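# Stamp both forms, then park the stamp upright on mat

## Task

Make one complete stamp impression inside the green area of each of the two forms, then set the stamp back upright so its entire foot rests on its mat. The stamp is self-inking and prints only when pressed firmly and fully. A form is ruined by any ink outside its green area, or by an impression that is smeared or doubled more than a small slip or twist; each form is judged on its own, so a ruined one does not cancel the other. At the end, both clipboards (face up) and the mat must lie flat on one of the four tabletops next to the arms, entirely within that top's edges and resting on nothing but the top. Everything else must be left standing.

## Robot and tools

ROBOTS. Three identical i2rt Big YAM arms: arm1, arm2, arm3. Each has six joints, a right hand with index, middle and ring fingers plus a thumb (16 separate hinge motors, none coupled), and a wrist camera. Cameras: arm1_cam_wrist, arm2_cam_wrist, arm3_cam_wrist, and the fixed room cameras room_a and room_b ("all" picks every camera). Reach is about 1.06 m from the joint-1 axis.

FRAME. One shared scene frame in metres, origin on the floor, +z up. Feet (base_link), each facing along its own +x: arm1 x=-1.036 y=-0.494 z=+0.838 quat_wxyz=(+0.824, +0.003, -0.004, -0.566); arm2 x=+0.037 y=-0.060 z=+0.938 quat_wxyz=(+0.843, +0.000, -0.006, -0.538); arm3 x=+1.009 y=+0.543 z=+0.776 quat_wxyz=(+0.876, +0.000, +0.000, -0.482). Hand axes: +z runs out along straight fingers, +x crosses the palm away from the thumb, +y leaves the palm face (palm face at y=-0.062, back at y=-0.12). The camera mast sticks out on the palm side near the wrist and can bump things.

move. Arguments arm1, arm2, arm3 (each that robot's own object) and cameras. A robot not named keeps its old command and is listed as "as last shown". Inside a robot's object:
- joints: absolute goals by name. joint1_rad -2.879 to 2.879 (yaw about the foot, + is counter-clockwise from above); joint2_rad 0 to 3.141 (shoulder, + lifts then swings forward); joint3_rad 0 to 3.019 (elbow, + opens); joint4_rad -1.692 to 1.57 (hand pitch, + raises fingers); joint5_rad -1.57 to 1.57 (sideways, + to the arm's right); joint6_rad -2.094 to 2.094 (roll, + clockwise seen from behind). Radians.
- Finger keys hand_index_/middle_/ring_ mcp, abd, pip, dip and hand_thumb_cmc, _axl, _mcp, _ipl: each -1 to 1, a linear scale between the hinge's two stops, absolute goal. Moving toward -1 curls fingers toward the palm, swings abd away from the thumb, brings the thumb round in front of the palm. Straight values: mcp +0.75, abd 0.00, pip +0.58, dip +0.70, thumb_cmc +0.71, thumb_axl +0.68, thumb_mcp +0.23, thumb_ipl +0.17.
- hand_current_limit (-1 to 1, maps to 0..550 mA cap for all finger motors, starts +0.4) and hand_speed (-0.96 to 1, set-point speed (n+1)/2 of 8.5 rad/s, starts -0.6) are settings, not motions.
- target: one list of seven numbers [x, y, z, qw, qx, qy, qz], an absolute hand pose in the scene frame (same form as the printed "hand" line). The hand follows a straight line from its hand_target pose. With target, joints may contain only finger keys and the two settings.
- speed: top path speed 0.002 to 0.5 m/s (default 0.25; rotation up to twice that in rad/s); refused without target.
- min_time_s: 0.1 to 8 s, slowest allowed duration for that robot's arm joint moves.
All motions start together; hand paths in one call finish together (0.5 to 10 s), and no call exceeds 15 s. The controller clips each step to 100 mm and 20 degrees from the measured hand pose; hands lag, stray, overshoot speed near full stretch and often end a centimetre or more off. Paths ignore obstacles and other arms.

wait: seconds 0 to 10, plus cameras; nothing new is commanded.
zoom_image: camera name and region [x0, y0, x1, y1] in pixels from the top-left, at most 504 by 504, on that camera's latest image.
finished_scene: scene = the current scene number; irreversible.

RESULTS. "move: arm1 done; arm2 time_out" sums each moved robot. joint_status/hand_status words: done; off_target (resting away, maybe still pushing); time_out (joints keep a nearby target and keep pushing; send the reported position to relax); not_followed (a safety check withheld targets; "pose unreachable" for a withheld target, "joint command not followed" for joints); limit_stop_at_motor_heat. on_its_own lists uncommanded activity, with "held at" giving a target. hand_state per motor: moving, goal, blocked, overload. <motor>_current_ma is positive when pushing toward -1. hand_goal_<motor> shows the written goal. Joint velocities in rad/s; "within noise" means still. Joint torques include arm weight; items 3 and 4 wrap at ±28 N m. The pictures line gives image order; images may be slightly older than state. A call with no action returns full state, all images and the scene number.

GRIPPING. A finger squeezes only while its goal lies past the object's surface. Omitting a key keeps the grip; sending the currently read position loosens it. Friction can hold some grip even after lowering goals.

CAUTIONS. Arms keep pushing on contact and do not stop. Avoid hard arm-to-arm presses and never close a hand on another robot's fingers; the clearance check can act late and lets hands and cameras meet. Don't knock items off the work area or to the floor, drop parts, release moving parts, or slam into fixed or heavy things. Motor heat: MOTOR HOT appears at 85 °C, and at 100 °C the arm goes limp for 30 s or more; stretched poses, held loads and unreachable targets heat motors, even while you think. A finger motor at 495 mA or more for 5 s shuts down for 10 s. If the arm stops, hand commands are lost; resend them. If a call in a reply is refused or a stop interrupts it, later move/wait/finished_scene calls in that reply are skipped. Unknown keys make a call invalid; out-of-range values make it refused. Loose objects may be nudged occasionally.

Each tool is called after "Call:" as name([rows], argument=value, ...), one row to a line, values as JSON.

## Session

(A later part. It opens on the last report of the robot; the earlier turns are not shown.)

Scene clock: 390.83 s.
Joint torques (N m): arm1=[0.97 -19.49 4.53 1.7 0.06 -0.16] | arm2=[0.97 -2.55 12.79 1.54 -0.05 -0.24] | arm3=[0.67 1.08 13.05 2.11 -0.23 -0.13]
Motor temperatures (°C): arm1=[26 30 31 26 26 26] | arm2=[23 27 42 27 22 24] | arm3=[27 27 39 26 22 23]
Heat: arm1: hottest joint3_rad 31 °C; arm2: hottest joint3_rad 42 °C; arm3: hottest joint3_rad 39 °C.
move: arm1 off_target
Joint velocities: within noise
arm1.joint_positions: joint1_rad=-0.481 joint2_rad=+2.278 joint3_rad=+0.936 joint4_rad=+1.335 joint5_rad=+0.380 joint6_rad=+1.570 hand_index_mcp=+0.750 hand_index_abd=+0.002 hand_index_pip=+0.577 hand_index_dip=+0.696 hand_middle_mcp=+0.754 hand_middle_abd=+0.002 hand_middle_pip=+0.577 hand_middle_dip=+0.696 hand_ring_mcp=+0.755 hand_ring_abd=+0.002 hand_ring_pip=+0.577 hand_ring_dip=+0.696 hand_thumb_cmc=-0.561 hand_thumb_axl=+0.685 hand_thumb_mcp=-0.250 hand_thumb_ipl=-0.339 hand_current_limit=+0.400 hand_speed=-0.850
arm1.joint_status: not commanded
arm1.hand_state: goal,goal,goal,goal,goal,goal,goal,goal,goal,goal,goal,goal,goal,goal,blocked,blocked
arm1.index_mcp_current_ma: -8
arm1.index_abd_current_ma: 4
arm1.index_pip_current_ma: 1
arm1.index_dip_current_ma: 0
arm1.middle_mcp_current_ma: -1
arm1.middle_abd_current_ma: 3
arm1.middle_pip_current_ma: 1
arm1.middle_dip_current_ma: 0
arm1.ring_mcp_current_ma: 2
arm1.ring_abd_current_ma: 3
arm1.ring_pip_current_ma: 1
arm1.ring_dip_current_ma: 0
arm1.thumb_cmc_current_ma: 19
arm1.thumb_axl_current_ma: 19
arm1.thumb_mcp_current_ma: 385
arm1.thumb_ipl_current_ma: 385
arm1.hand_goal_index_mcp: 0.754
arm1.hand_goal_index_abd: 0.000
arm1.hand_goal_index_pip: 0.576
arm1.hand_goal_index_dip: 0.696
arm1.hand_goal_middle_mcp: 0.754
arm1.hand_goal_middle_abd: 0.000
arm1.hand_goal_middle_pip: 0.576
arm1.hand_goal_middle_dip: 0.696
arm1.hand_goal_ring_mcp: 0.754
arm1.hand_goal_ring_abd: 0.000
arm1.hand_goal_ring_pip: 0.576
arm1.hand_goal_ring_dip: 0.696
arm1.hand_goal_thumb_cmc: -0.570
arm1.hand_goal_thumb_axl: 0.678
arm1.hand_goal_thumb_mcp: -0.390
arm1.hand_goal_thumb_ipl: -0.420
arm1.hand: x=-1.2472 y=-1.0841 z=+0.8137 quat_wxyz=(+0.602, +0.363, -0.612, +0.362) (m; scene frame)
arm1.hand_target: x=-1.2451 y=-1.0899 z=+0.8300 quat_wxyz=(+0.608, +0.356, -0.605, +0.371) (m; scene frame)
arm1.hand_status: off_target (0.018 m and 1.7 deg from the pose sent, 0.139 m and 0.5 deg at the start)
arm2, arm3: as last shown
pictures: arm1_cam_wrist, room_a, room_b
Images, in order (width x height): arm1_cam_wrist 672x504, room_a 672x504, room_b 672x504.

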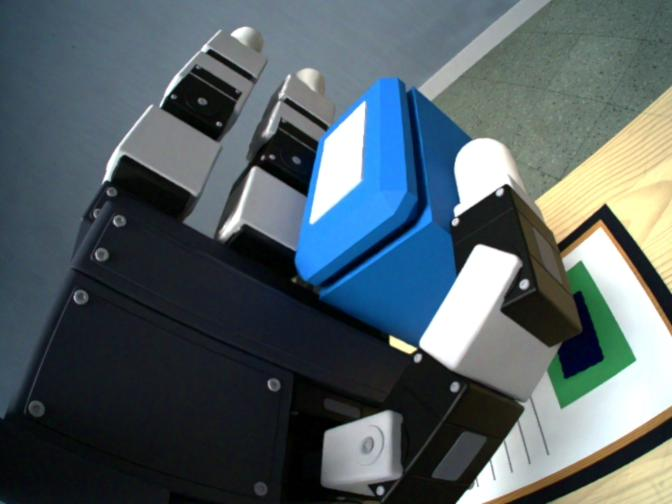

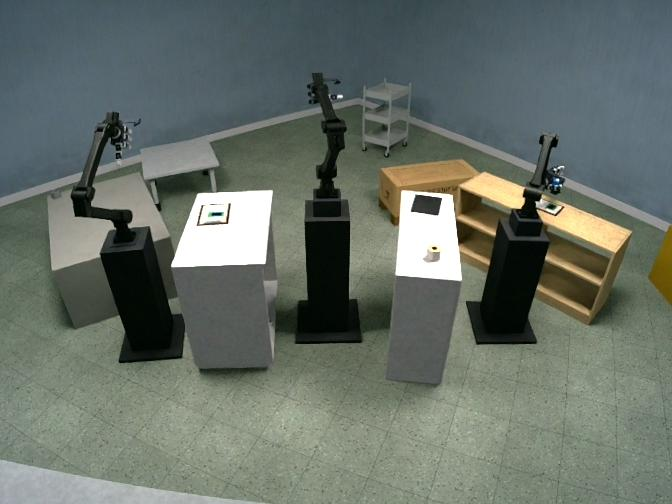

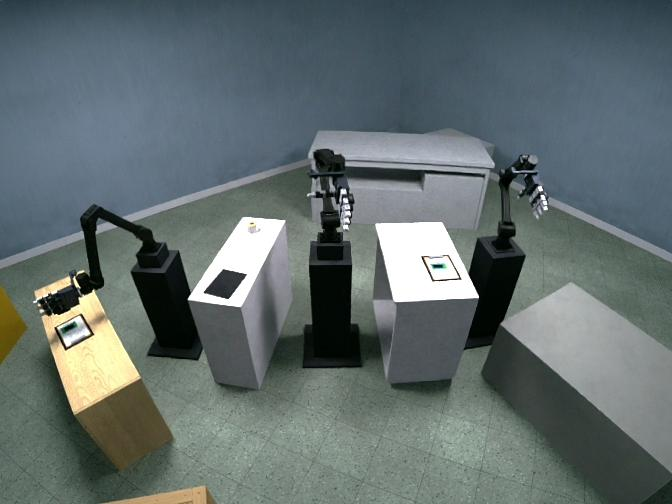

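Call:
move(arm1={"joints": {"joint2_rad": 1.2, "joint3_rad": 0.9, "joint4_rad": 0.3, "joint5_rad": 0.0}, "min_time_s": 3})

Call:
move(arm1={"joints": {"joint1_rad": 1.13}, "min_time_s": 3}, cameras=["arm1_cam_wrist", "room_b", "room_a"])

Scene clock: 395.00 s.
Joint torques (N m): arm1=[0.85 -11.28 11.22 1.85 -0.17 -0.16] | arm2=[1.03 -2.49 12.81 1.55 -0.06 -0.24] | arm3=[1.32 0.91 12.98 2.02 -0.24 -0.1]
Motor temperatures (°C): arm1=[26 30 31 26 26 26] | arm2=[23 27 42 27 22 24] | arm3=[27 27 39 26 22 23]
Heat: arm1: hottest joint3_rad 31 °C; arm2: hottest joint3_rad 42 °C; arm3: hottest joint3_rad 39 °C.
move: arm1 done
Joint velocities: within noise
arm1.joint_positions: joint1_rad=-0.481 joint2_rad=+1.214 joint3_rad=+0.886 joint4_rad=+0.298 joint5_rad=+0.003 joint6_rad=+1.570 hand_index_mcp=+0.750 hand_index_abd=+0.002 hand_index_pip=+0.577 hand_index_dip=+0.696 hand_middle_mcp=+0.754 hand_middle_abd=+0.002 hand_middle_pip=+0.577 hand_middle_dip=+0.696 hand_ring_mcp=+0.755 hand_ring_abd=+0.002 hand_ring_pip=+0.577 hand_ring_dip=+0.696 hand_thumb_cmc=-0.561 hand_thumb_axl=+0.685 hand_thumb_mcp=-0.250 hand_thumb_ipl=-0.339 hand_current_limit=+0.400 hand_speed=-0.850
arm1.joint_status: all done
arm1.hand_state: goal,goal,goal,goal,goal,goal,goal,goal,goal,goal,goal,goal,goal,goal,blocked,blocked
arm1.index_mcp_current_ma: -8
arm1.index_abd_current_ma: 4
arm1.index_pip_current_ma: 1
arm1.index_dip_current_ma: 0
arm1.middle_mcp_current_ma: -1
arm1.middle_abd_current_ma: 3
arm1.middle_pip_current_ma: 1
arm1.middle_dip_current_ma: 0
arm1.ring_mcp_current_ma: 2
arm1.ring_abd_current_ma: 3
arm1.ring_pip_current_ma: 1
arm1.ring_dip_current_ma: 0
arm1.thumb_cmc_current_ma: 19
arm1.thumb_axl_current_ma: 19
arm1.thumb_mcp_current_ma: 385
arm1.thumb_ipl_current_ma: 385
arm1.hand_goal_index_mcp: 0.754
arm1.hand_goal_index_abd: 0.000
arm1.hand_goal_index_pip: 0.576
arm1.hand_goal_index_dip: 0.696
arm1.hand_goal_middle_mcp: 0.754
arm1.hand_goal_middle_abd: 0.000
arm1.hand_goal_middle_pip: 0.576
arm1.hand_goal_middle_dip: 0.696
arm1.hand_goal_ring_mcp: 0.754
arm1.hand_goal_ring_abd: 0.000
arm1.hand_goal_ring_pip: 0.576
arm1.hand_goal_ring_dip: 0.696
arm1.hand_goal_thumb_cmc: -0.570
arm1.hand_goal_thumb_axl: 0.678
arm1.hand_goal_thumb_mcp: -0.390
arm1.hand_goal_thumb_ipl: -0.420
arm1.hand: x=-1.1883 y=-1.0430 z=+1.1920 quat_wxyz=(+0.517, +0.475, -0.539, +0.465) (m; scene frame)
arm1.hand_target: x=-1.1850 y=-1.0428 z=+1.2086 quat_wxyz=(+0.523, +0.471, -0.529, +0.474) (m; scene frame)
arm1.hand_status: not commanded
arm2, arm3: as last shown
pictures: none

Scene clock: 398.47 s.
Joint torques (N m): arm1=[0.26 -11.16 11.26 1.85 0.06 -0.16] | arm2=[1.03 -2.55 12.81 1.54 -0.05 -0.24] | arm3=[0.91 1.03 13.18 2.1 -0.24 -0.12]
Motor temperatures (°C): arm1=[26 30 32 26 26 26] | arm2=[23 27 42 27 22 24] | arm3=[27 27 39 26 22 23]
Heat: arm1: hottest joint3_rad 32 °C; arm2: hottest joint3_rad 42 °C; arm3: hottest joint3_rad 39 °C.
move: arm1 done
Joint velocities: within noise
arm1.joint_positions: joint1_rad=+1.132 joint2_rad=+1.214 joint3_rad=+0.886 joint4_rad=+0.298 joint5_rad=-0.002 joint6_rad=+1.570 hand_index_mcp=+0.749 hand_index_abd=+0.002 hand_index_pip=+0.577 hand_index_dip=+0.696 hand_middle_mcp=+0.754 hand_middle_abd=+0.002 hand_middle_pip=+0.577 hand_middle_dip=+0.696 hand_ring_mcp=+0.755 hand_ring_abd=+0.002 hand_ring_pip=+0.577 hand_ring_dip=+0.696 hand_thumb_cmc=-0.561 hand_thumb_axl=+0.685 hand_thumb_mcp=-0.250 hand_thumb_ipl=-0.340 hand_current_limit=+0.400 hand_speed=-0.850
arm1.joint_status: all done
arm1.hand_state: goal,goal,goal,goal,goal,goal,goal,goal,goal,goal,goal,goal,goal,goal,blocked,blocked
arm1.index_mcp_current_ma: -10
arm1.index_abd_current_ma: 4
arm1.index_pip_current_ma: 1
arm1.index_dip_current_ma: 0
arm1.middle_mcp_current_ma: -1
arm1.middle_abd_current_ma: 3
arm1.middle_pip_current_ma: 1
arm1.middle_dip_current_ma: 0
arm1.ring_mcp_current_ma: 1
arm1.ring_abd_current_ma: 3
arm1.ring_pip_current_ma: 1
arm1.ring_dip_current_ma: 0
arm1.thumb_cmc_current_ma: 19
arm1.thumb_axl_current_ma: 19
arm1.thumb_mcp_current_ma: 385
arm1.thumb_ipl_current_ma: 385
arm1.hand_goal_index_mcp: 0.754
arm1.hand_goal_index_abd: 0.000
arm1.hand_goal_index_pip: 0.576
arm1.hand_goal_index_dip: 0.696
arm1.hand_goal_middle_mcp: 0.754
arm1.hand_goal_middle_abd: 0.000
arm1.hand_goal_middle_pip: 0.576
arm1.hand_goal_middle_dip: 0.696
arm1.hand_goal_ring_mcp: 0.754
arm1.hand_goal_ring_abd: 0.000
arm1.hand_goal_ring_pip: 0.576
arm1.hand_goal_ring_dip: 0.696
arm1.hand_goal_thumb_cmc: -0.570
arm1.hand_goal_thumb_axl: 0.678
arm1.hand_goal_thumb_mcp: -0.390
arm1.hand_goal_thumb_ipl: -0.420
arm1.hand: x=-0.4848 y=-0.6198 z=+1.1999 quat_wxyz=(+0.024, +0.714, -0.025, +0.700) (m; scene frame)
arm1.hand_target: x=-0.4867 y=-0.6209 z=+1.2164 quat_wxyz=(+0.026, +0.703, -0.026, +0.710) (m; scene frame)
arm1.hand_status: not commanded
arm2, arm3: as last shown
pictures: arm1_cam_wrist, room_a, room_b
Images, in order (width x height): arm1_cam_wrist 672x504, room_a 672x504, room_b 672x504.

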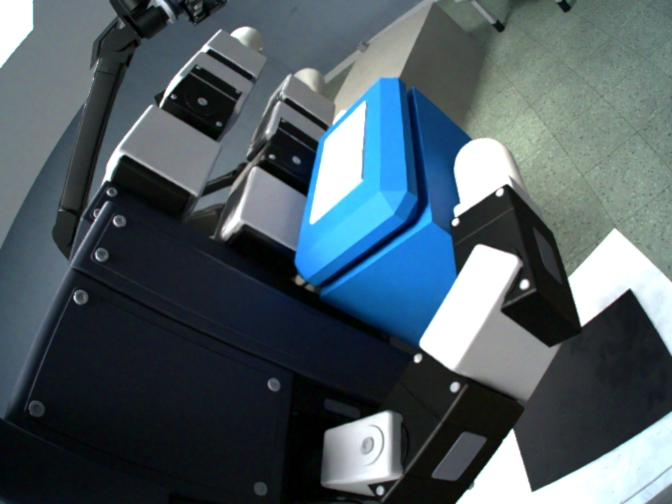

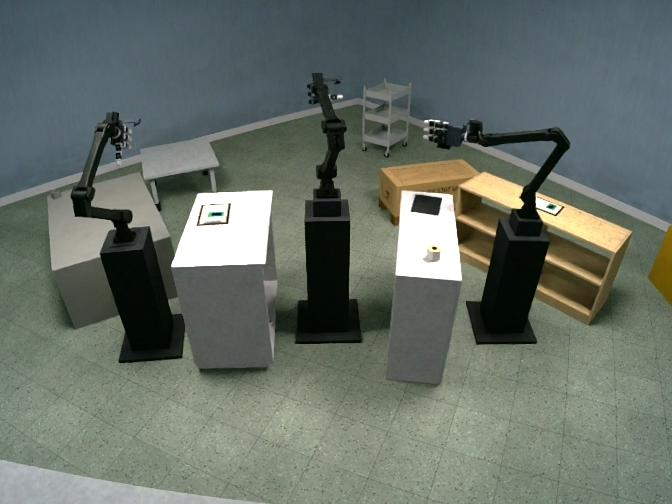

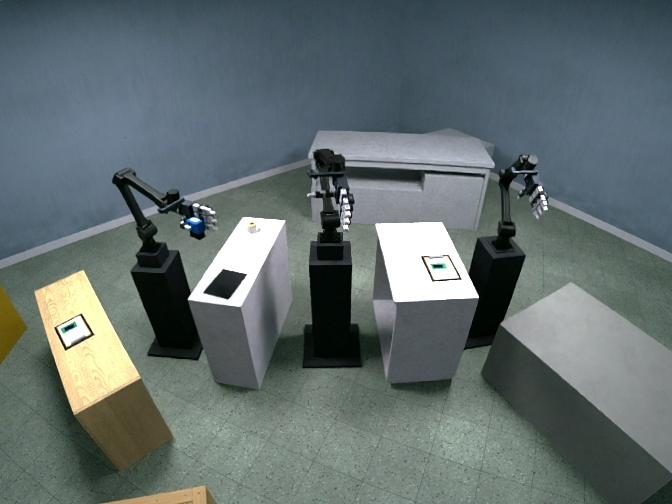

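Call:
move(arm1={"target": [-0.434, -0.545, 0.95, 0.1391, -0.6805, -0.1235, -0.7092], "speed": 0.2}, cameras=["arm1_cam_wrist"])

Scene clock: 401.13 s.
Joint torques (N m): arm1=[-0.32 -14.68 7.21 2.88 -0.17 -0.15] | arm2=[1.03 -2.55 12.79 1.52 -0.05 -0.24] | arm3=[1.26 0.97 13.05 2.09 -0.24 -0.1]
Motor temperatures (°C): arm1=[26 30 32 26 26 26] | arm2=[23 27 42 27 22 24] | arm3=[27 27 39 26 22 23]
Heat: arm1: hottest joint3_rad 32 °C; arm2: hottest joint3_rad 42 °C; arm3: hottest joint3_rad 39 °C.
move: arm1 off_target
Joint velocities: within noise
arm1.joint_positions: joint1_rad=+1.128 joint2_rad=+1.866 joint3_rad=+0.645 joint4_rad=+1.192 joint5_rad=-0.455 joint6_rad=+1.602 hand_index_mcp=+0.749 hand_index_abd=+0.002 hand_index_pip=+0.577 hand_index_dip=+0.696 hand_middle_mcp=+0.754 hand_middle_abd=+0.002 hand_middle_pip=+0.577 hand_middle_dip=+0.696 hand_ring_mcp=+0.755 hand_ring_abd=+0.002 hand_ring_pip=+0.577 hand_ring_dip=+0.696 hand_thumb_cmc=-0.561 hand_thumb_axl=+0.685 hand_thumb_mcp=-0.250 hand_thumb_ipl=-0.340 hand_current_limit=+0.400 hand_speed=-0.850
arm1.joint_status: not commanded
arm1.hand_state: goal,goal,goal,goal,goal,goal,goal,goal,goal,goal,goal,goal,goal,goal,blocked,blocked
arm1.index_mcp_current_ma: -10
arm1.index_abd_current_ma: 4
arm1.index_pip_current_ma: 1
arm1.index_dip_current_ma: 0
arm1.middle_mcp_current_ma: -1
arm1.middle_abd_current_ma: 3
arm1.middle_pip_current_ma: 1
arm1.middle_dip_current_ma: 0
arm1.ring_mcp_current_ma: 1
arm1.ring_abd_current_ma: 3
arm1.ring_pip_current_ma: 1
arm1.ring_dip_current_ma: 0
arm1.thumb_cmc_current_ma: 19
arm1.thumb_axl_current_ma: 19
arm1.thumb_mcp_current_ma: 385
arm1.thumb_ipl_current_ma: 385
arm1.hand_goal_index_mcp: 0.754
arm1.hand_goal_index_abd: 0.000
arm1.hand_goal_index_pip: 0.576
arm1.hand_goal_index_dip: 0.696
arm1.hand_goal_middle_mcp: 0.754
arm1.hand_goal_middle_abd: 0.000
arm1.hand_goal_middle_pip: 0.576
arm1.hand_goal_middle_dip: 0.696
arm1.hand_goal_ring_mcp: 0.754
arm1.hand_goal_ring_abd: 0.000
arm1.hand_goal_ring_pip: 0.576
arm1.hand_goal_ring_dip: 0.696
arm1.hand_goal_thumb_cmc: -0.570
arm1.hand_goal_thumb_axl: 0.678
arm1.hand_goal_thumb_mcp: -0.390
arm1.hand_goal_thumb_ipl: -0.420
arm1.hand: x=-0.4440 y=-0.5390 z=+0.9255 quat_wxyz=(-0.147, +0.702, +0.120, +0.686) (m; scene frame)
arm1.hand_target: x=-0.4349 y=-0.5449 z=+0.9500 quat_wxyz=(-0.139, +0.680, +0.124, +0.709) (m; scene frame)
arm1.hand_status: off_target (0.027 m and 3.8 deg from the pose sent, 0.266 m and 25.6 deg at the start)
arm2, arm3: as last shown
pictures: arm1_cam_wrist
Images, in order (width x height): arm1_cam_wrist 672x504.

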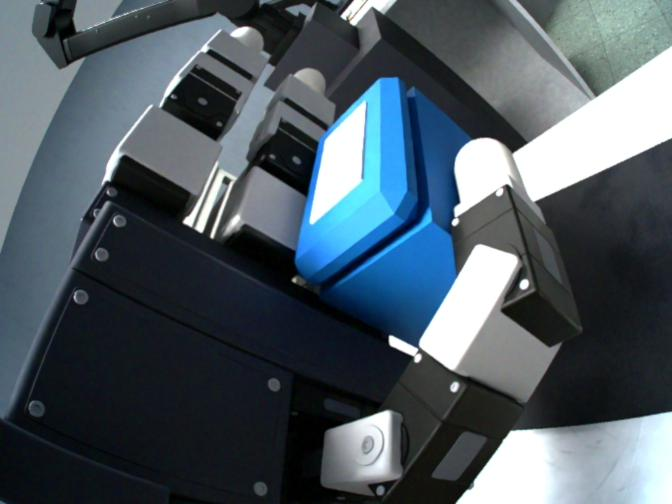

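Call:
move(arm1={"target": [-0.429, -0.546, 0.885, 0.1391, -0.6805, -0.1235, -0.7092], "speed": 0.12}, cameras=["arm1_cam_wrist", "room_b"])

Call:
zoom_image(camera="room_b", region=[170, 220, 290, 320])

Scene clock: 402.90 s.
Joint torques (N m): arm1=[-0.38 -15.33 6.46 2.93 -0.17 -0.14] | arm2=[1.03 -2.55 12.79 1.52 -0.05 -0.24] | arm3=[1.2 0.67 12.92 2.07 -0.27 -0.12]
Motor temperatures (°C): arm1=[26 30 32 26 26 26] | arm2=[23 27 42 27 22 24] | arm3=[27 27 39 26 22 23]
Heat: arm1: hottest joint3_rad 32 °C; arm2: hottest joint3_rad 42 °C; arm3: hottest joint3_rad 39 °C.
move: arm1 off_target
Joint velocities: within noise
arm1.joint_positions: joint1_rad=+1.127 joint2_rad=+2.079 joint3_rad=+0.673 joint4_rad=+1.374 joint5_rad=-0.457 joint6_rad=+1.603 hand_index_mcp=+0.749 hand_index_abd=+0.002 hand_index_pip=+0.577 hand_index_dip=+0.696 hand_middle_mcp=+0.754 hand_middle_abd=+0.002 hand_middle_pip=+0.577 hand_middle_dip=+0.696 hand_ring_mcp=+0.755 hand_ring_abd=+0.002 hand_ring_pip=+0.577 hand_ring_dip=+0.696 hand_thumb_cmc=-0.561 hand_thumb_axl=+0.685 hand_thumb_mcp=-0.250 hand_thumb_ipl=-0.340 hand_current_limit=+0.400 hand_speed=-0.850
arm1.joint_status: not commanded
arm1.hand_state: goal,goal,goal,goal,goal,goal,goal,goal,goal,goal,goal,goal,goal,goal,blocked,blocked
arm1.index_mcp_current_ma: -10
arm1.index_abd_current_ma: 4
arm1.index_pip_current_ma: 1
arm1.index_dip_current_ma: 0
arm1.middle_mcp_current_ma: -1
arm1.middle_abd_current_ma: 3
arm1.middle_pip_current_ma: 1
arm1.middle_dip_current_ma: 0
arm1.ring_mcp_current_ma: 1
arm1.ring_abd_current_ma: 3
arm1.ring_pip_current_ma: 1
arm1.ring_dip_current_ma: 0
arm1.thumb_cmc_current_ma: 19
arm1.thumb_axl_current_ma: 19
arm1.thumb_mcp_current_ma: 385
arm1.thumb_ipl_current_ma: 385
arm1.hand_goal_index_mcp: 0.754
arm1.hand_goal_index_abd: 0.000
arm1.hand_goal_index_pip: 0.576
arm1.hand_goal_index_dip: 0.696
arm1.hand_goal_middle_mcp: 0.754
arm1.hand_goal_middle_abd: 0.000
arm1.hand_goal_middle_pip: 0.576
arm1.hand_goal_middle_dip: 0.696
arm1.hand_goal_ring_mcp: 0.754
arm1.hand_goal_ring_abd: 0.000
arm1.hand_goal_ring_pip: 0.576
arm1.hand_goal_ring_dip: 0.696
arm1.hand_goal_thumb_cmc: -0.570
arm1.hand_goal_thumb_axl: 0.678
arm1.hand_goal_thumb_mcp: -0.390
arm1.hand_goal_thumb_ipl: -0.420
arm1.hand: x=-0.4431 y=-0.5393 z=+0.8621 quat_wxyz=(-0.147, +0.703, +0.120, +0.685) (m; scene frame)
arm1.hand_target: x=-0.4301 y=-0.5460 z=+0.8851 quat_wxyz=(-0.139, +0.681, +0.124, +0.709) (m; scene frame)
arm1.hand_status: off_target (0.028 m and 4.0 deg from the pose sent, 0.044 m and 3.8 deg at the start)
arm2, arm3: as last shown
pictures: arm1_cam_wrist, room_b
Images, in order (width x height): arm1_cam_wrist 672x504, room_b 672x504.

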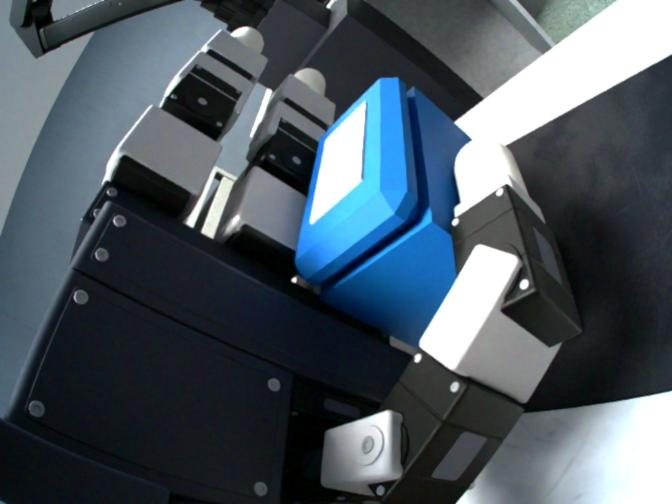

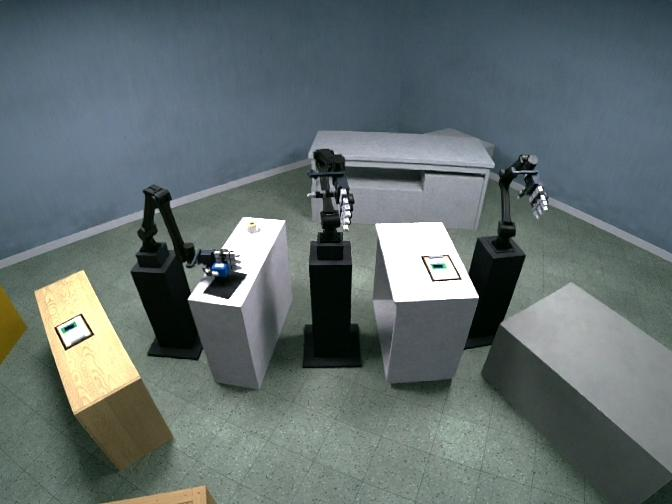

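Scaled by 4.200 from the camera's 672x504 image, which has a finer 960x720 frame.

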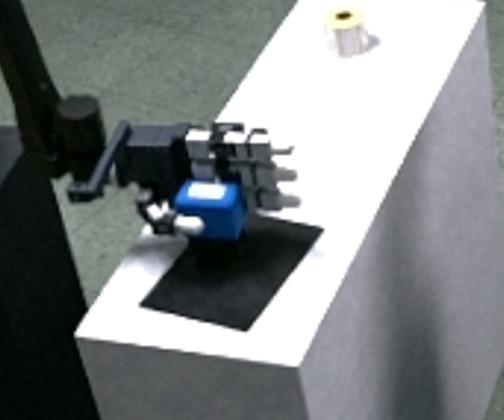

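Call:
move(arm1={"target": [-0.413, -0.549, 0.862, 0.1391, -0.6805, -0.1235, -0.7092], "speed": 0.08}, cameras=["arm1_cam_wrist", "room_b"])

Call:
zoom_image(camera="room_b", region=[170, 220, 290, 320])

Scene clock: 404.70 s.
Joint torques (N m): arm1=[-0.32 -15.68 6.27 2.82 -0.14 -0.14] | arm2=[1.03 -2.55 12.79 1.52 -0.05 -0.24] | arm3=[0.67 0.5 13.01 1.99 -0.23 -0.11]
Motor temperatures (°C): arm1=[26 30 32 26 26 26] | arm2=[23 27 43 27 22 24] | arm3=[27 27 39 26 22 23]
Heat: arm1: hottest joint3_rad 32 °C; arm2: hottest joint3_rad 43 °C; arm3: hottest joint3_rad 39 °C.
move: arm1 off_target
Joint velocities: within noise
arm1.joint_positions: joint1_rad=+1.122 joint2_rad=+2.159 joint3_rad=+0.736 joint4_rad=+1.398 joint5_rad=-0.461 joint6_rad=+1.603 hand_index_mcp=+0.749 hand_index_abd=+0.003 hand_index_pip=+0.577 hand_index_dip=+0.696 hand_middle_mcp=+0.753 hand_middle_abd=+0.002 hand_middle_pip=+0.577 hand_middle_dip=+0.696 hand_ring_mcp=+0.755 hand_ring_abd=+0.003 hand_ring_pip=+0.577 hand_ring_dip=+0.696 hand_thumb_cmc=-0.562 hand_thumb_axl=+0.684 hand_thumb_mcp=-0.247 hand_thumb_ipl=-0.345 hand_current_limit=+0.400 hand_speed=-0.850
arm1.joint_status: not commanded
arm1.hand_state: goal,goal,goal,goal,goal,goal,goal,goal,goal,goal,goal,goal,goal,goal,blocked,blocked
arm1.index_mcp_current_ma: -9
arm1.index_abd_current_ma: 4
arm1.index_pip_current_ma: 1
arm1.index_dip_current_ma: 0
arm1.middle_mcp_current_ma: -1
arm1.middle_abd_current_ma: 3
arm1.middle_pip_current_ma: 1
arm1.middle_dip_current_ma: 0
arm1.ring_mcp_current_ma: 1
arm1.ring_abd_current_ma: 4
arm1.ring_pip_current_ma: 1
arm1.ring_dip_current_ma: 0
arm1.thumb_cmc_current_ma: 17
arm1.thumb_axl_current_ma: 14
arm1.thumb_mcp_current_ma: 385
arm1.thumb_ipl_current_ma: 385
arm1.hand_goal_index_mcp: 0.754
arm1.hand_goal_index_abd: 0.000
arm1.hand_goal_index_pip: 0.576
arm1.hand_goal_index_dip: 0.696
arm1.hand_goal_middle_mcp: 0.754
arm1.hand_goal_middle_abd: 0.000
arm1.hand_goal_middle_pip: 0.576
arm1.hand_goal_middle_dip: 0.696
arm1.hand_goal_ring_mcp: 0.754
arm1.hand_goal_ring_abd: 0.000
arm1.hand_goal_ring_pip: 0.576
arm1.hand_goal_ring_dip: 0.696
arm1.hand_goal_thumb_cmc: -0.570
arm1.hand_goal_thumb_axl: 0.678
arm1.hand_goal_thumb_mcp: -0.390
arm1.hand_goal_thumb_ipl: -0.420
arm1.hand: x=-0.4263 y=-0.5423 z=+0.8428 quat_wxyz=(-0.147, +0.701, +0.121, +0.688) (m; scene frame)
arm1.hand_target: x=-0.4139 y=-0.5489 z=+0.8622 quat_wxyz=(-0.139, +0.680, +0.124, +0.709) (m; scene frame)
arm1.hand_status: off_target (0.024 m and 3.5 deg from the pose sent, 0.032 m and 4.0 deg at the start)
arm2, arm3: as last shown
pictures: arm1_cam_wrist, room_b
Images, in order (width x height): arm1_cam_wrist 672x504, room_b 672x504.

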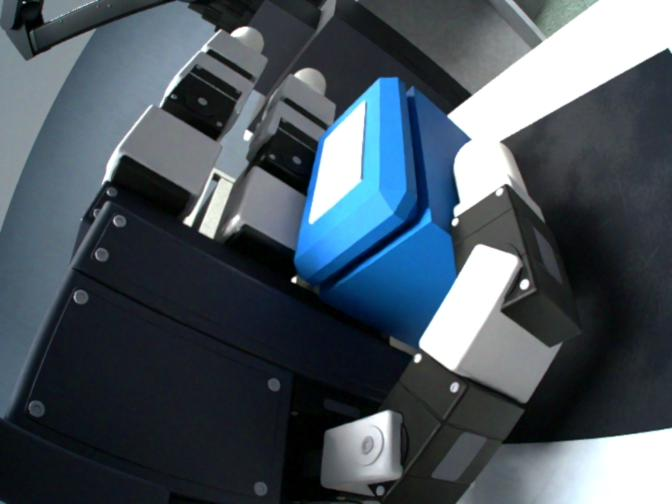

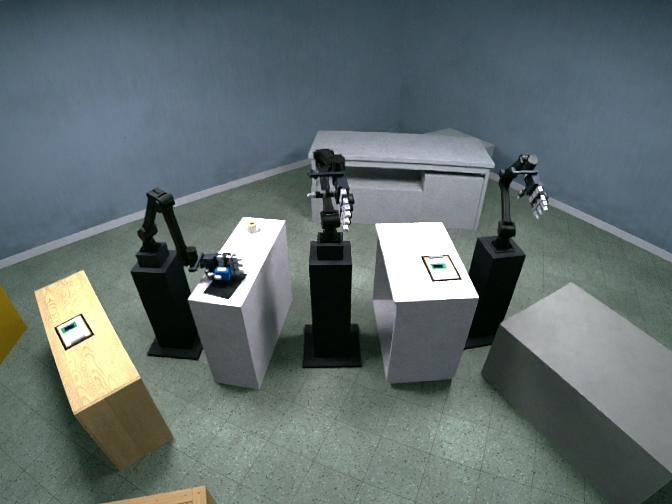

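Scaled by 4.200 from the camera's 672x504 image, which has a finer 960x720 frame.

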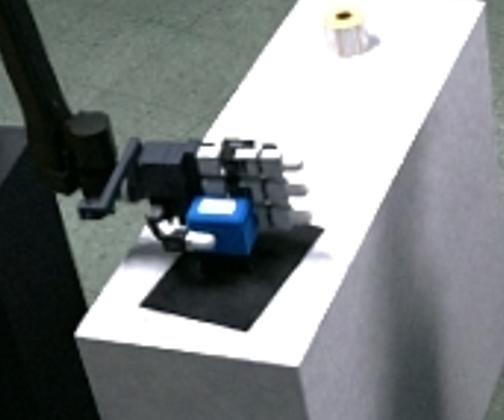

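Call:
move(arm1={"target": [-0.414, -0.549, 0.846, 0.1391, -0.6805, -0.1235, -0.7092], "speed": 0.05})

Call:
move(arm1={"joints": {"hand_thumb_mcp": 0.0, "hand_thumb_ipl": -0.1}}, cameras=["arm1_cam_wrist", "room_b"])

Call:
zoom_image(camera="room_b", region=[170, 220, 290, 320])

Scene clock: 406.07 s.
Joint torques (N m): arm1=[-0.32 -14.39 6.08 2.14 -0.04 -0.14] | arm2=[1.03 -2.55 12.79 1.54 -0.05 -0.24] | arm3=[0.97 0.56 12.98 2.07 -0.25 -0.11]
Motor temperatures (°C): arm1=[26 30 32 26 26 26] | arm2=[23 27 43 27 22 24] | arm3=[27 27 39 26 22 23]
Heat: arm1: hottest joint3_rad 32 °C; arm2: hottest joint3_rad 43 °C; arm3: hottest joint3_rad 39 °C.
move: arm1 off_target
Joint velocities: within noise
arm1.joint_positions: joint1_rad=+1.122 joint2_rad=+2.192 joint3_rad=+0.749 joint4_rad=+1.453 joint5_rad=-0.464 joint6_rad=+1.603 hand_index_mcp=+0.749 hand_index_abd=+0.003 hand_index_pip=+0.577 hand_index_dip=+0.696 hand_middle_mcp=+0.753 hand_middle_abd=+0.002 hand_middle_pip=+0.577 hand_middle_dip=+0.696 hand_ring_mcp=+0.755 hand_ring_abd=+0.003 hand_ring_pip=+0.577 hand_ring_dip=+0.696 hand_thumb_cmc=-0.564 hand_thumb_axl=+0.684 hand_thumb_mcp=-0.244 hand_thumb_ipl=-0.350 hand_current_limit=+0.400 hand_speed=-0.850
arm1.joint_status: not commanded
arm1.hand_state: goal,goal,goal,goal,goal,goal,goal,goal,goal,goal,goal,goal,goal,goal,blocked,blocked
arm1.index_mcp_current_ma: -11
arm1.index_abd_current_ma: 4
arm1.index_pip_current_ma: 1
arm1.index_dip_current_ma: 0
arm1.middle_mcp_current_ma: -1
arm1.middle_abd_current_ma: 3
arm1.middle_pip_current_ma: 1
arm1.middle_dip_current_ma: 0
arm1.ring_mcp_current_ma: 1
arm1.ring_abd_current_ma: 4
arm1.ring_pip_current_ma: 1
arm1.ring_dip_current_ma: 0
arm1.thumb_cmc_current_ma: 13
arm1.thumb_axl_current_ma: 14
arm1.thumb_mcp_current_ma: 385
arm1.thumb_ipl_current_ma: 354
arm1.hand_goal_index_mcp: 0.754
arm1.hand_goal_index_abd: 0.000
arm1.hand_goal_index_pip: 0.576
arm1.hand_goal_index_dip: 0.696
arm1.hand_goal_middle_mcp: 0.754
arm1.hand_goal_middle_abd: 0.000
arm1.hand_goal_middle_pip: 0.576
arm1.hand_goal_middle_dip: 0.696
arm1.hand_goal_ring_mcp: 0.754
arm1.hand_goal_ring_abd: 0.000
arm1.hand_goal_ring_pip: 0.576
arm1.hand_goal_ring_dip: 0.696
arm1.hand_goal_thumb_cmc: -0.570
arm1.hand_goal_thumb_axl: 0.678
arm1.hand_goal_thumb_mcp: -0.390
arm1.hand_goal_thumb_ipl: -0.420
arm1.hand: x=-0.4241 y=-0.5420 z=+0.8417 quat_wxyz=(-0.144, +0.689, +0.125, +0.699) (m; scene frame)
arm1.hand_target: x=-0.4145 y=-0.5489 z=+0.8460 quat_wxyz=(-0.139, +0.680, +0.124, +0.709) (m; scene frame)
arm1.hand_status: off_target (0.013 m and 1.7 deg from the pose sent, 0.014 m and 3.5 deg at the start)
arm2, arm3: as last shown
pictures: none

Scene clock: 407.33 s.
Joint torques (N m): arm1=[-0.26 -15.27 5.57 2.18 -0.01 -0.14] | arm2=[0.97 -2.55 12.81 1.54 -0.05 -0.24] | arm3=[1.26 1.03 13.14 1.98 -0.25 -0.11]
Motor temperatures (°C): arm1=[26 30 32 26 26 26] | arm2=[23 27 43 27 22 24] | arm3=[27 27 39 26 22 23]
Heat: arm1: hottest joint3_rad 32 °C; arm2: hottest joint3_rad 43 °C; arm3: hottest joint3_rad 39 °C.
move: arm1 done
Joint velocities: within noise
arm1.joint_positions: joint1_rad=+1.122 joint2_rad=+2.202 joint3_rad=+0.754 joint4_rad=+1.453 joint5_rad=-0.464 joint6_rad=+1.603 hand_index_mcp=+0.751 hand_index_abd=+0.003 hand_index_pip=+0.577 hand_index_dip=+0.696 hand_middle_mcp=+0.753 hand_middle_abd=+0.002 hand_middle_pip=+0.577 hand_middle_dip=+0.696 hand_ring_mcp=+0.755 hand_ring_abd=+0.003 hand_ring_pip=+0.577 hand_ring_dip=+0.696 hand_thumb_cmc=-0.564 hand_thumb_axl=+0.680 hand_thumb_mcp=-0.002 hand_thumb_ipl=-0.102 hand_current_limit=+0.400 hand_speed=-0.850
arm1.joint_status: all done
arm1.hand_state: goal,goal,goal,goal,goal,goal,goal,goal,goal,goal,goal,goal,goal,goal,goal,goal
arm1.index_mcp_current_ma: -5
arm1.index_abd_current_ma: 4
arm1.index_pip_current_ma: 1
arm1.index_dip_current_ma: 0
arm1.middle_mcp_current_ma: -1
arm1.middle_abd_current_ma: 3
arm1.middle_pip_current_ma: 1
arm1.middle_dip_current_ma: 0
arm1.ring_mcp_current_ma: 1
arm1.ring_abd_current_ma: 4
arm1.ring_pip_current_ma: 1
arm1.ring_dip_current_ma: 0
arm1.thumb_cmc_current_ma: 13
arm1.thumb_axl_current_ma: 4
arm1.thumb_mcp_current_ma: -5
arm1.thumb_ipl_current_ma: -4
arm1.hand_goal_index_mcp: 0.754
arm1.hand_goal_index_abd: 0.000
arm1.hand_goal_index_pip: 0.576
arm1.hand_goal_index_dip: 0.696
arm1.hand_goal_middle_mcp: 0.754
arm1.hand_goal_middle_abd: 0.000
arm1.hand_goal_middle_pip: 0.576
arm1.hand_goal_middle_dip: 0.696
arm1.hand_goal_ring_mcp: 0.754
arm1.hand_goal_ring_abd: 0.000
arm1.hand_goal_ring_pip: 0.576
arm1.hand_goal_ring_dip: 0.696
arm1.hand_goal_thumb_cmc: -0.570
arm1.hand_goal_thumb_axl: 0.678
arm1.hand_goal_thumb_mcp: 0.000
arm1.hand_goal_thumb_ipl: -0.100
arm1.hand: x=-0.4231 y=-0.5419 z=+0.8377 quat_wxyz=(-0.145, +0.691, +0.125, +0.697) (m; scene frame)
arm1.hand_target: x=-0.4145 y=-0.5489 z=+0.8460 quat_wxyz=(-0.139, +0.680, +0.124, +0.709) (m; scene frame)
arm1.hand_status: not commanded
arm2.joint_positions: joint1_rad=+0.187 joint2_rad=+0.805 joint3_rad=+1.048 joint4_rad=-0.591 joint5_rad=+0.002 joint6_rad=+1.558 hand_index_mcp=+0.755 hand_index_abd=+0.002 hand_index_pip=+0.576 hand_index_dip=+0.696 hand_middle_mcp=+0.753 hand_middle_abd=+0.002 hand_middle_pip=+0.576 hand_middle_dip=+0.694 hand_ring_mcp=+0.755 hand_ring_abd=+0.002 hand_ring_pip=+0.577 hand_ring_dip=+0.696 hand_thumb_cmc=-0.563 hand_thumb_axl=+0.680 hand_thumb_mcp=+0.224 hand_thumb_ipl=+0.166 hand_current_limit=+0.400 hand_speed=-0.600
arm2.joint_status: not commanded
arm2.hand_state: goal,goal,goal,goal,goal,goal,goal,goal,goal,goal,goal,goal,goal,goal,goal,goal
arm2.index_mcp_current_ma: 1
arm2.index_abd_current_ma: 1
arm2.index_pip_current_ma: 0
arm2.index_dip_current_ma: 0
arm2.middle_mcp_current_ma: 0
arm2.middle_abd_current_ma: 1
arm2.middle_pip_current_ma: 0
arm2.middle_dip_current_ma: -1
arm2.ring_mcp_current_ma: 0
arm2.ring_abd_current_ma: 1
arm2.ring_pip_current_ma: 0
arm2.ring_dip_current_ma: 0
arm2.thumb_cmc_current_ma: 6
arm2.thumb_axl_current_ma: 2
arm2.thumb_mcp_current_ma: -1
arm2.thumb_ipl_current_ma: -2
arm2.hand_goal_index_mcp: 0.754
arm2.hand_goal_index_abd: 0.000
arm2.hand_goal_index_pip: 0.576
arm2.hand_goal_index_dip: 0.696
arm2.hand_goal_middle_mcp: 0.754
arm2.hand_goal_middle_abd: 0.000
arm2.hand_goal_middle_pip: 0.576
arm2.hand_goal_middle_dip: 0.696
arm2.hand_goal_ring_mcp: 0.754
arm2.hand_goal_ring_abd: 0.000
arm2.hand_goal_ring_pip: 0.576
arm2.hand_goal_ring_dip: 0.696
arm2.hand_goal_thumb_cmc: -0.570
arm2.hand_goal_thumb_axl: 0.678
arm2.hand_goal_thumb_mcp: 0.226
arm2.hand_goal_thumb_ipl: 0.168
arm2.hand: x=+0.1983 y=-0.4367 z=+1.3789 quat_wxyz=(+0.266, +0.727, -0.370, +0.513) (m; scene frame)
arm2.hand_target: x=+0.2017 y=-0.4321 z=+1.4103 quat_wxyz=(+0.272, +0.717, -0.357, +0.532) (m; scene frame)
arm2.hand_status: not commanded
arm3.joint_positions: joint1_rad=-0.317 joint2_rad=+0.607 joint3_rad=+1.243 joint4_rad=-1.193 joint5_rad=-0.237 joint6_rad=+1.481 hand_index_mcp=+0.754 hand_index_abd=+0.002 hand_index_pip=+0.577 hand_index_dip=+0.696 hand_middle_mcp=+0.751 hand_middle_abd=+0.005 hand_middle_pip=+0.575 hand_middle_dip=+0.696 hand_ring_mcp=+0.751 hand_ring_abd=+0.010 hand_ring_pip=+0.573 hand_ring_dip=+0.693 hand_thumb_cmc=+0.715 hand_thumb_axl=+0.677 hand_thumb_mcp=+0.226 hand_thumb_ipl=+0.168 hand_current_limit=+0.400 hand_speed=-0.600
arm3.joint_status: not commanded
arm3.hand_state: goal,goal,goal,goal,goal,goal,goal,goal,goal,goal,goal,goal,goal,goal,goal,goal
arm3.index_mcp_current_ma: 0
arm3.index_abd_current_ma: 0
arm3.index_pip_current_ma: 0
arm3.index_dip_current_ma: 0
arm3.middle_mcp_current_ma: 0
arm3.middle_abd_current_ma: 1
arm3.middle_pip_current_ma: 0
arm3.middle_dip_current_ma: 0
arm3.ring_mcp_current_ma: 0
arm3.ring_abd_current_ma: 2
arm3.ring_pip_current_ma: 0
arm3.ring_dip_current_ma: 0
arm3.thumb_cmc_current_ma: 0
arm3.thumb_axl_current_ma: 0
arm3.thumb_mcp_current_ma: 0
arm3.thumb_ipl_current_ma: 0
arm3.hand_goal_index_mcp: 0.754
arm3.hand_goal_index_abd: 0.000
arm3.hand_goal_index_pip: 0.576
arm3.hand_goal_index_dip: 0.696
arm3.hand_goal_middle_mcp: 0.754
arm3.hand_goal_middle_abd: 0.000
arm3.hand_goal_middle_pip: 0.576
arm3.hand_goal_middle_dip: 0.696
arm3.hand_goal_ring_mcp: 0.754
arm3.hand_goal_ring_abd: 0.000
arm3.hand_goal_ring_pip: 0.576
arm3.hand_goal_ring_dip: 0.696
arm3.hand_goal_thumb_cmc: 0.714
arm3.hand_goal_thumb_axl: 0.678
arm3.hand_goal_thumb_mcp: 0.226
arm3.hand_goal_thumb_ipl: 0.168
arm3.hand: x=+1.0328 y=+0.2686 z=+1.2535 quat_wxyz=(+0.234, +0.742, -0.455, +0.434) (m; scene frame)
arm3.hand_target: x=+1.0355 y=+0.2771 z=+1.2837 quat_wxyz=(+0.248, +0.737, -0.436, +0.453) (m; scene frame)
arm3.hand_status: not commanded
pictures: arm1_cam_wrist, room_b
Images, in order (width x height): arm1_cam_wrist 672x504, room_b 672x504.

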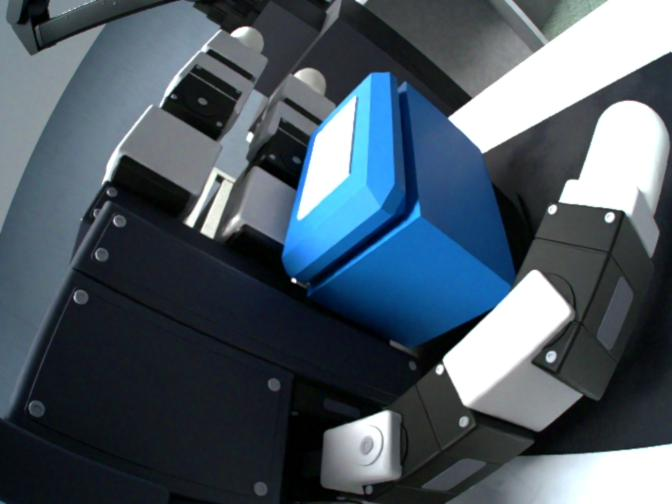

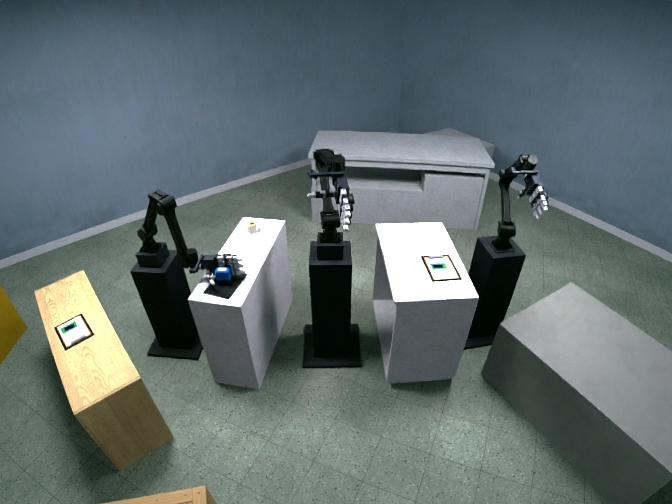

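Scaled by 4.200 from the camera's 672x504 image, which has a finer 960x720 frame.

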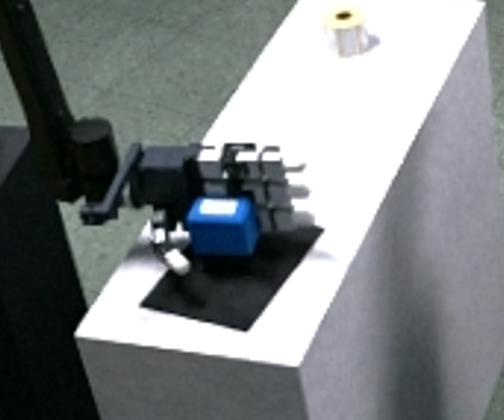

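Call:
move(arm1={"joints": {"hand_thumb_mcp": 0.226, "hand_thumb_ipl": 0.168}})

Call:
move(arm1={"target": [-0.427, -0.517, 0.856, 0.1391, -0.6805, -0.1235, -0.7092], "speed": 0.08}, cameras=["arm1_cam_wrist"])

Scene clock: 410.47 s.
Joint torques (N m): arm1=[-0.32 -15.27 5.56 2.18 -0.01 -0.15] | arm2=[1.03 -2.49 12.81 1.54 -0.05 -0.24] | arm3=[1.03 0.67 13.15 2.11 -0.22 -0.08]
Motor temperatures (°C): arm1=[26 30 31 26 26 26] | arm2=[23 27 43 27 22 24] | arm3=[27 27 39 26 22 23]
Heat: arm1: hottest joint3_rad 31 °C; arm2: hottest joint3_rad 43 °C; arm3: hottest joint3_rad 39 °C.
move: arm1 done
Joint velocities: within noise
arm1.joint_positions: joint1_rad=+1.122 joint2_rad=+2.202 joint3_rad=+0.754 joint4_rad=+1.453 joint5_rad=-0.464 joint6_rad=+1.603 hand_index_mcp=+0.751 hand_index_abd=+0.003 hand_index_pip=+0.577 hand_index_dip=+0.696 hand_middle_mcp=+0.753 hand_middle_abd=+0.002 hand_middle_pip=+0.577 hand_middle_dip=+0.696 hand_ring_mcp=+0.755 hand_ring_abd=+0.003 hand_ring_pip=+0.577 hand_ring_dip=+0.696 hand_thumb_cmc=-0.564 hand_thumb_axl=+0.680 hand_thumb_mcp=+0.224 hand_thumb_ipl=+0.166 hand_current_limit=+0.400 hand_speed=-0.850
arm1.joint_status: all done
arm1.hand_state: goal,goal,goal,goal,goal,goal,goal,goal,goal,goal,goal,goal,goal,goal,goal,goal
arm1.index_mcp_current_ma: -5
arm1.index_abd_current_ma: 4
arm1.index_pip_current_ma: 1
arm1.index_dip_current_ma: 0
arm1.middle_mcp_current_ma: -1
arm1.middle_abd_current_ma: 3
arm1.middle_pip_current_ma: 1
arm1.middle_dip_current_ma: 0
arm1.ring_mcp_current_ma: 1
arm1.ring_abd_current_ma: 4
arm1.ring_pip_current_ma: 1
arm1.ring_dip_current_ma: 0
arm1.thumb_cmc_current_ma: 14
arm1.thumb_axl_current_ma: 4
arm1.thumb_mcp_current_ma: -5
arm1.thumb_ipl_current_ma: -4
arm1.hand_goal_index_mcp: 0.754
arm1.hand_goal_index_abd: 0.000
arm1.hand_goal_index_pip: 0.576
arm1.hand_goal_index_dip: 0.696
arm1.hand_goal_middle_mcp: 0.754
arm1.hand_goal_middle_abd: 0.000
arm1.hand_goal_middle_pip: 0.576
arm1.hand_goal_middle_dip: 0.696
arm1.hand_goal_ring_mcp: 0.754
arm1.hand_goal_ring_abd: 0.000
arm1.hand_goal_ring_pip: 0.576
arm1.hand_goal_ring_dip: 0.696
arm1.hand_goal_thumb_cmc: -0.570
arm1.hand_goal_thumb_axl: 0.678
arm1.hand_goal_thumb_mcp: 0.226
arm1.hand_goal_thumb_ipl: 0.168
arm1.hand: x=-0.4231 y=-0.5419 z=+0.8377 quat_wxyz=(-0.145, +0.691, +0.125, +0.697) (m; scene frame)
arm1.hand_target: x=-0.4145 y=-0.5489 z=+0.8460 quat_wxyz=(-0.139, +0.680, +0.124, +0.709) (m; scene frame)
arm1.hand_status: not commanded
arm2, arm3: as last shown
pictures: none

Scene clock: 411.63 s.
Joint torques (N m): arm1=[0.79 -17.08 3.29 2.61 0.07 -0.18] | arm2=[0.97 -2.55 12.79 1.54 -0.05 -0.24] | arm3=[1.38 0.85 13.14 1.95 -0.21 -0.11]
Motor temperatures (°C): arm1=[26 30 31 26 26 26] | arm2=[23 27 43 27 22 24] | arm3=[27 27 39 26 22 23]
Heat: arm1: hottest joint3_rad 31 °C; arm2: hottest joint3_rad 43 °C; arm3: hottest joint3_rad 39 °C.
move: arm1 off_target
Joint velocities: within noise
arm1.joint_positions: joint1_rad=+1.181 joint2_rad=+2.188 joint3_rad=+0.732 joint4_rad=+1.453 joint5_rad=-0.392 joint6_rad=+1.603 hand_index_mcp=+0.754 hand_index_abd=+0.003 hand_index_pip=+0.577 hand_index_dip=+0.696 hand_middle_mcp=+0.753 hand_middle_abd=+0.002 hand_middle_pip=+0.577 hand_middle_dip=+0.696 hand_ring_mcp=+0.755 hand_ring_abd=+0.003 hand_ring_pip=+0.577 hand_ring_dip=+0.696 hand_thumb_cmc=-0.564 hand_thumb_axl=+0.680 hand_thumb_mcp=+0.224 hand_thumb_ipl=+0.166 hand_current_limit=+0.400 hand_speed=-0.850
arm1.joint_status: not commanded
arm1.hand_state: goal,goal,goal,goal,goal,goal,goal,goal,goal,goal,goal,goal,goal,goal,goal,goal
arm1.index_mcp_current_ma: 0
arm1.index_abd_current_ma: 4
arm1.index_pip_current_ma: 1
arm1.index_dip_current_ma: 0
arm1.middle_mcp_current_ma: -1
arm1.middle_abd_current_ma: 3
arm1.middle_pip_current_ma: 1
arm1.middle_dip_current_ma: 0
arm1.ring_mcp_current_ma: 1
arm1.ring_abd_current_ma: 4
arm1.ring_pip_current_ma: 1
arm1.ring_dip_current_ma: 0
arm1.thumb_cmc_current_ma: 14
arm1.thumb_axl_current_ma: 4
arm1.thumb_mcp_current_ma: -5
arm1.thumb_ipl_current_ma: -4
arm1.hand_goal_index_mcp: 0.754
arm1.hand_goal_index_abd: 0.000
arm1.hand_goal_index_pip: 0.576
arm1.hand_goal_index_dip: 0.696
arm1.hand_goal_middle_mcp: 0.754
arm1.hand_goal_middle_abd: 0.000
arm1.hand_goal_middle_pip: 0.576
arm1.hand_goal_middle_dip: 0.696
arm1.hand_goal_ring_mcp: 0.754
arm1.hand_goal_ring_abd: 0.000
arm1.hand_goal_ring_pip: 0.576
arm1.hand_goal_ring_dip: 0.696
arm1.hand_goal_thumb_cmc: -0.570
arm1.hand_goal_thumb_axl: 0.678
arm1.hand_goal_thumb_mcp: 0.226
arm1.hand_goal_thumb_ipl: 0.168
arm1.hand: x=-0.4291 y=-0.5199 z=+0.8388 quat_wxyz=(-0.141, +0.694, +0.119, +0.695) (m; scene frame)
arm1.hand_target: x=-0.4271 y=-0.5171 z=+0.8557 quat_wxyz=(-0.139, +0.680, +0.123, +0.709) (m; scene frame)
arm1.hand_status: off_target (0.018 m and 2.3 deg from the pose sent, 0.031 m and 1.9 deg at the start)
arm2, arm3: as last shown
pictures: arm1_cam_wrist
Images, in order (width x height): arm1_cam_wrist 672x504.

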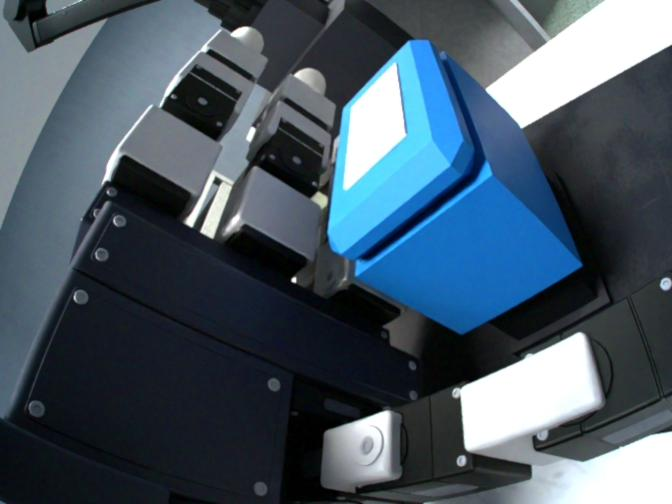

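Call:
move(arm1={"target": [-0.440, -0.512, 0.97, 0.1391, -0.6805, -0.1235, -0.7092], "speed": 0.12}, cameras=["arm1_cam_wrist", "room_b", "room_a"])

Call:
zoom_image(camera="room_a", region=[390, 180, 470, 260])

Call:
zoom_image(camera="room_b", region=[170, 220, 290, 320])

Scene clock: 414.60 s.
Joint torques (N m): arm1=[1.14 -14.39 5.93 1.46 0.09 -0.18] | arm2=[1.03 -2.55 12.79 1.54 -0.06 -0.24] | arm3=[1.2 1.2 12.94 1.99 -0.21 -0.1]
Motor temperatures (°C): arm1=[26 30 31 26 26 26] | arm2=[23 27 43 27 22 24] | arm3=[27 27 39 26 22 23]
Heat: arm1: hottest joint3_rad 31 °C; arm2: hottest joint3_rad 43 °C; arm3: hottest joint3_rad 39 °C.
move: arm1 done
Joint velocities: within noise
arm1.joint_positions: joint1_rad=+1.188 joint2_rad=+1.793 joint3_rad=+0.648 joint4_rad=+1.174 joint5_rad=-0.380 joint6_rad=+1.603 hand_index_mcp=+0.754 hand_index_abd=+0.003 hand_index_pip=+0.577 hand_index_dip=+0.696 hand_middle_mcp=+0.753 hand_middle_abd=+0.002 hand_middle_pip=+0.577 hand_middle_dip=+0.696 hand_ring_mcp=+0.755 hand_ring_abd=+0.003 hand_ring_pip=+0.577 hand_ring_dip=+0.696 hand_thumb_cmc=-0.563 hand_thumb_axl=+0.680 hand_thumb_mcp=+0.224 hand_thumb_ipl=+0.166 hand_current_limit=+0.400 hand_speed=-0.850
arm1.joint_status: not commanded
arm1.hand_state: goal,goal,goal,goal,goal,goal,goal,goal,goal,goal,goal,goal,goal,goal,goal,goal
arm1.index_mcp_current_ma: 0
arm1.index_abd_current_ma: 4
arm1.index_pip_current_ma: 1
arm1.index_dip_current_ma: 0
arm1.middle_mcp_current_ma: -1
arm1.middle_abd_current_ma: 3
arm1.middle_pip_current_ma: 1
arm1.middle_dip_current_ma: 0
arm1.ring_mcp_current_ma: 1
arm1.ring_abd_current_ma: 4
arm1.ring_pip_current_ma: 1
arm1.ring_dip_current_ma: 0
arm1.thumb_cmc_current_ma: 15
arm1.thumb_axl_current_ma: 4
arm1.thumb_mcp_current_ma: -5
arm1.thumb_ipl_current_ma: -4
arm1.hand_goal_index_mcp: 0.754
arm1.hand_goal_index_abd: 0.000
arm1.hand_goal_index_pip: 0.576
arm1.hand_goal_index_dip: 0.696
arm1.hand_goal_middle_mcp: 0.754
arm1.hand_goal_middle_abd: 0.000
arm1.hand_goal_middle_pip: 0.576
arm1.hand_goal_middle_dip: 0.696
arm1.hand_goal_ring_mcp: 0.754
arm1.hand_goal_ring_abd: 0.000
arm1.hand_goal_ring_pip: 0.576
arm1.hand_goal_ring_dip: 0.696
arm1.hand_goal_thumb_cmc: -0.570
arm1.hand_goal_thumb_axl: 0.678
arm1.hand_goal_thumb_mcp: 0.226
arm1.hand_goal_thumb_ipl: 0.168
arm1.hand: x=-0.4404 y=-0.5175 z=+0.9643 quat_wxyz=(-0.137, +0.683, +0.120, +0.707) (m; scene frame)
arm1.hand_target: x=-0.4400 y=-0.5120 z=+0.9701 quat_wxyz=(-0.139, +0.680, +0.124, +0.709) (m; scene frame)
arm1.hand_status: done (0.008 m and 0.6 deg from the pose sent, 0.132 m and 2.3 deg at the start)
arm2, arm3: as last shown
pictures: arm1_cam_wrist, room_a, room_b
Images, in order (width x height): arm1_cam_wrist 672x504, room_a 672x504, room_b 672x504.

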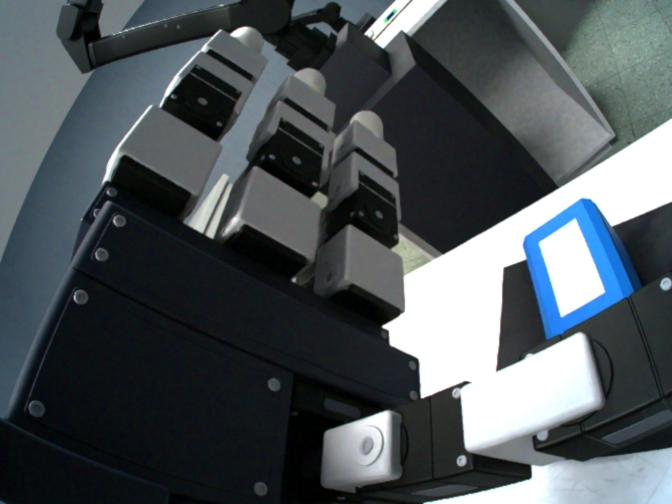

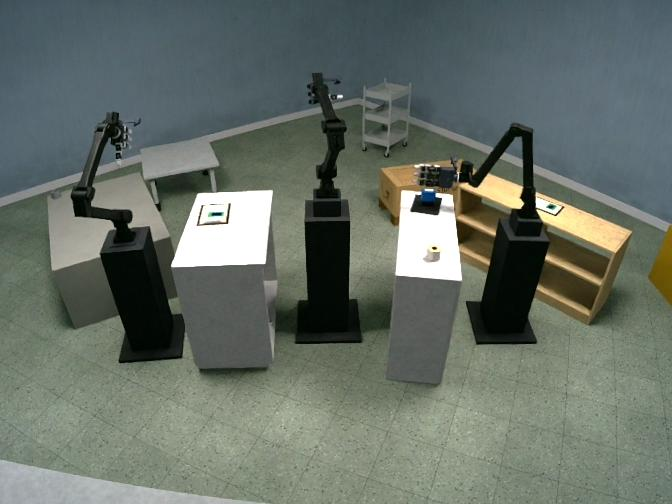

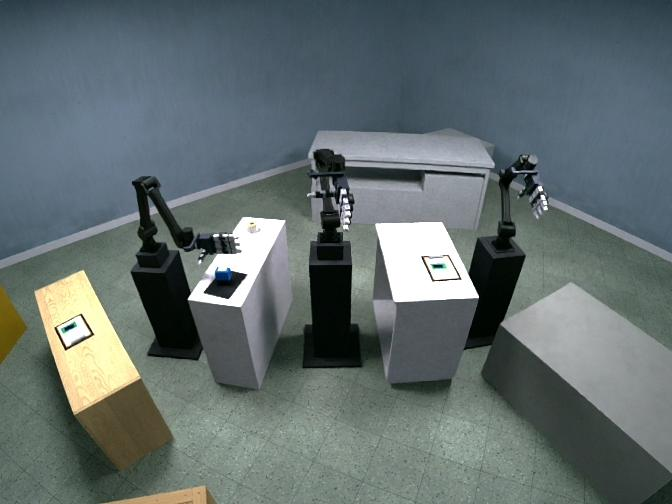

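Scaled by 6.300 from the camera's 672x504 image, which has a finer 960x720 frame.

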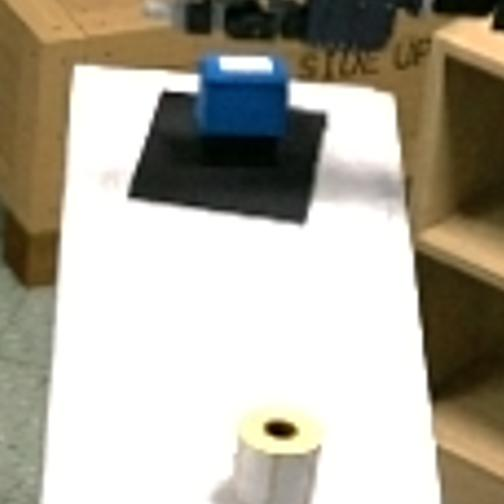

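Scaled by 4.200 from the camera's 672x504 image, which has a finer 960x720 frame.

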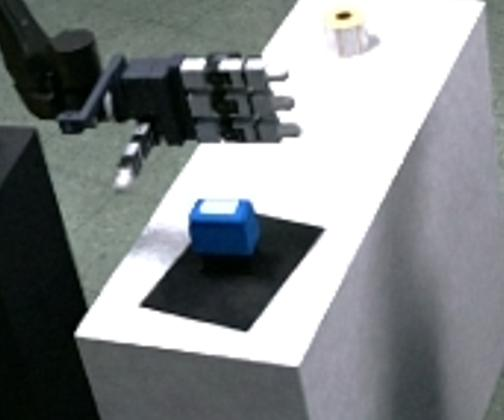

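Call:
zoom_image(camera="room_b", region=[410, 245, 470, 290])

Call:
zoom_image(camera="room_a", region=[530, 185, 580, 225])

Call:
finished_scene(scene=1)

Scaled by 8.400 from the camera's 672x504 image, which has a finer 960x720 frame.

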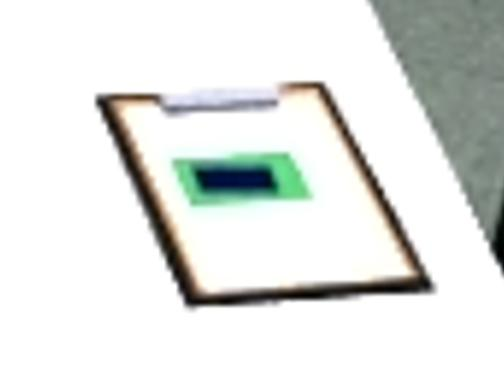

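Scaled by 10.080 from the camera's 672x504 image, which has a finer 960x720 frame.

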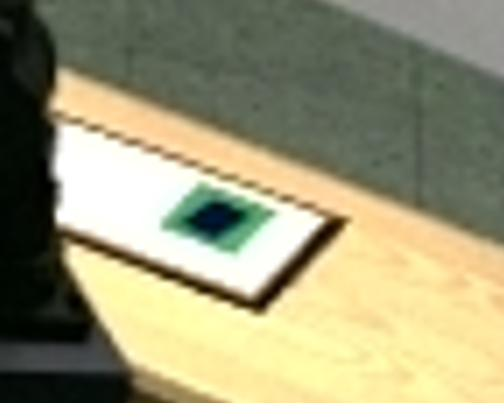

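The scene is finished: the task was done.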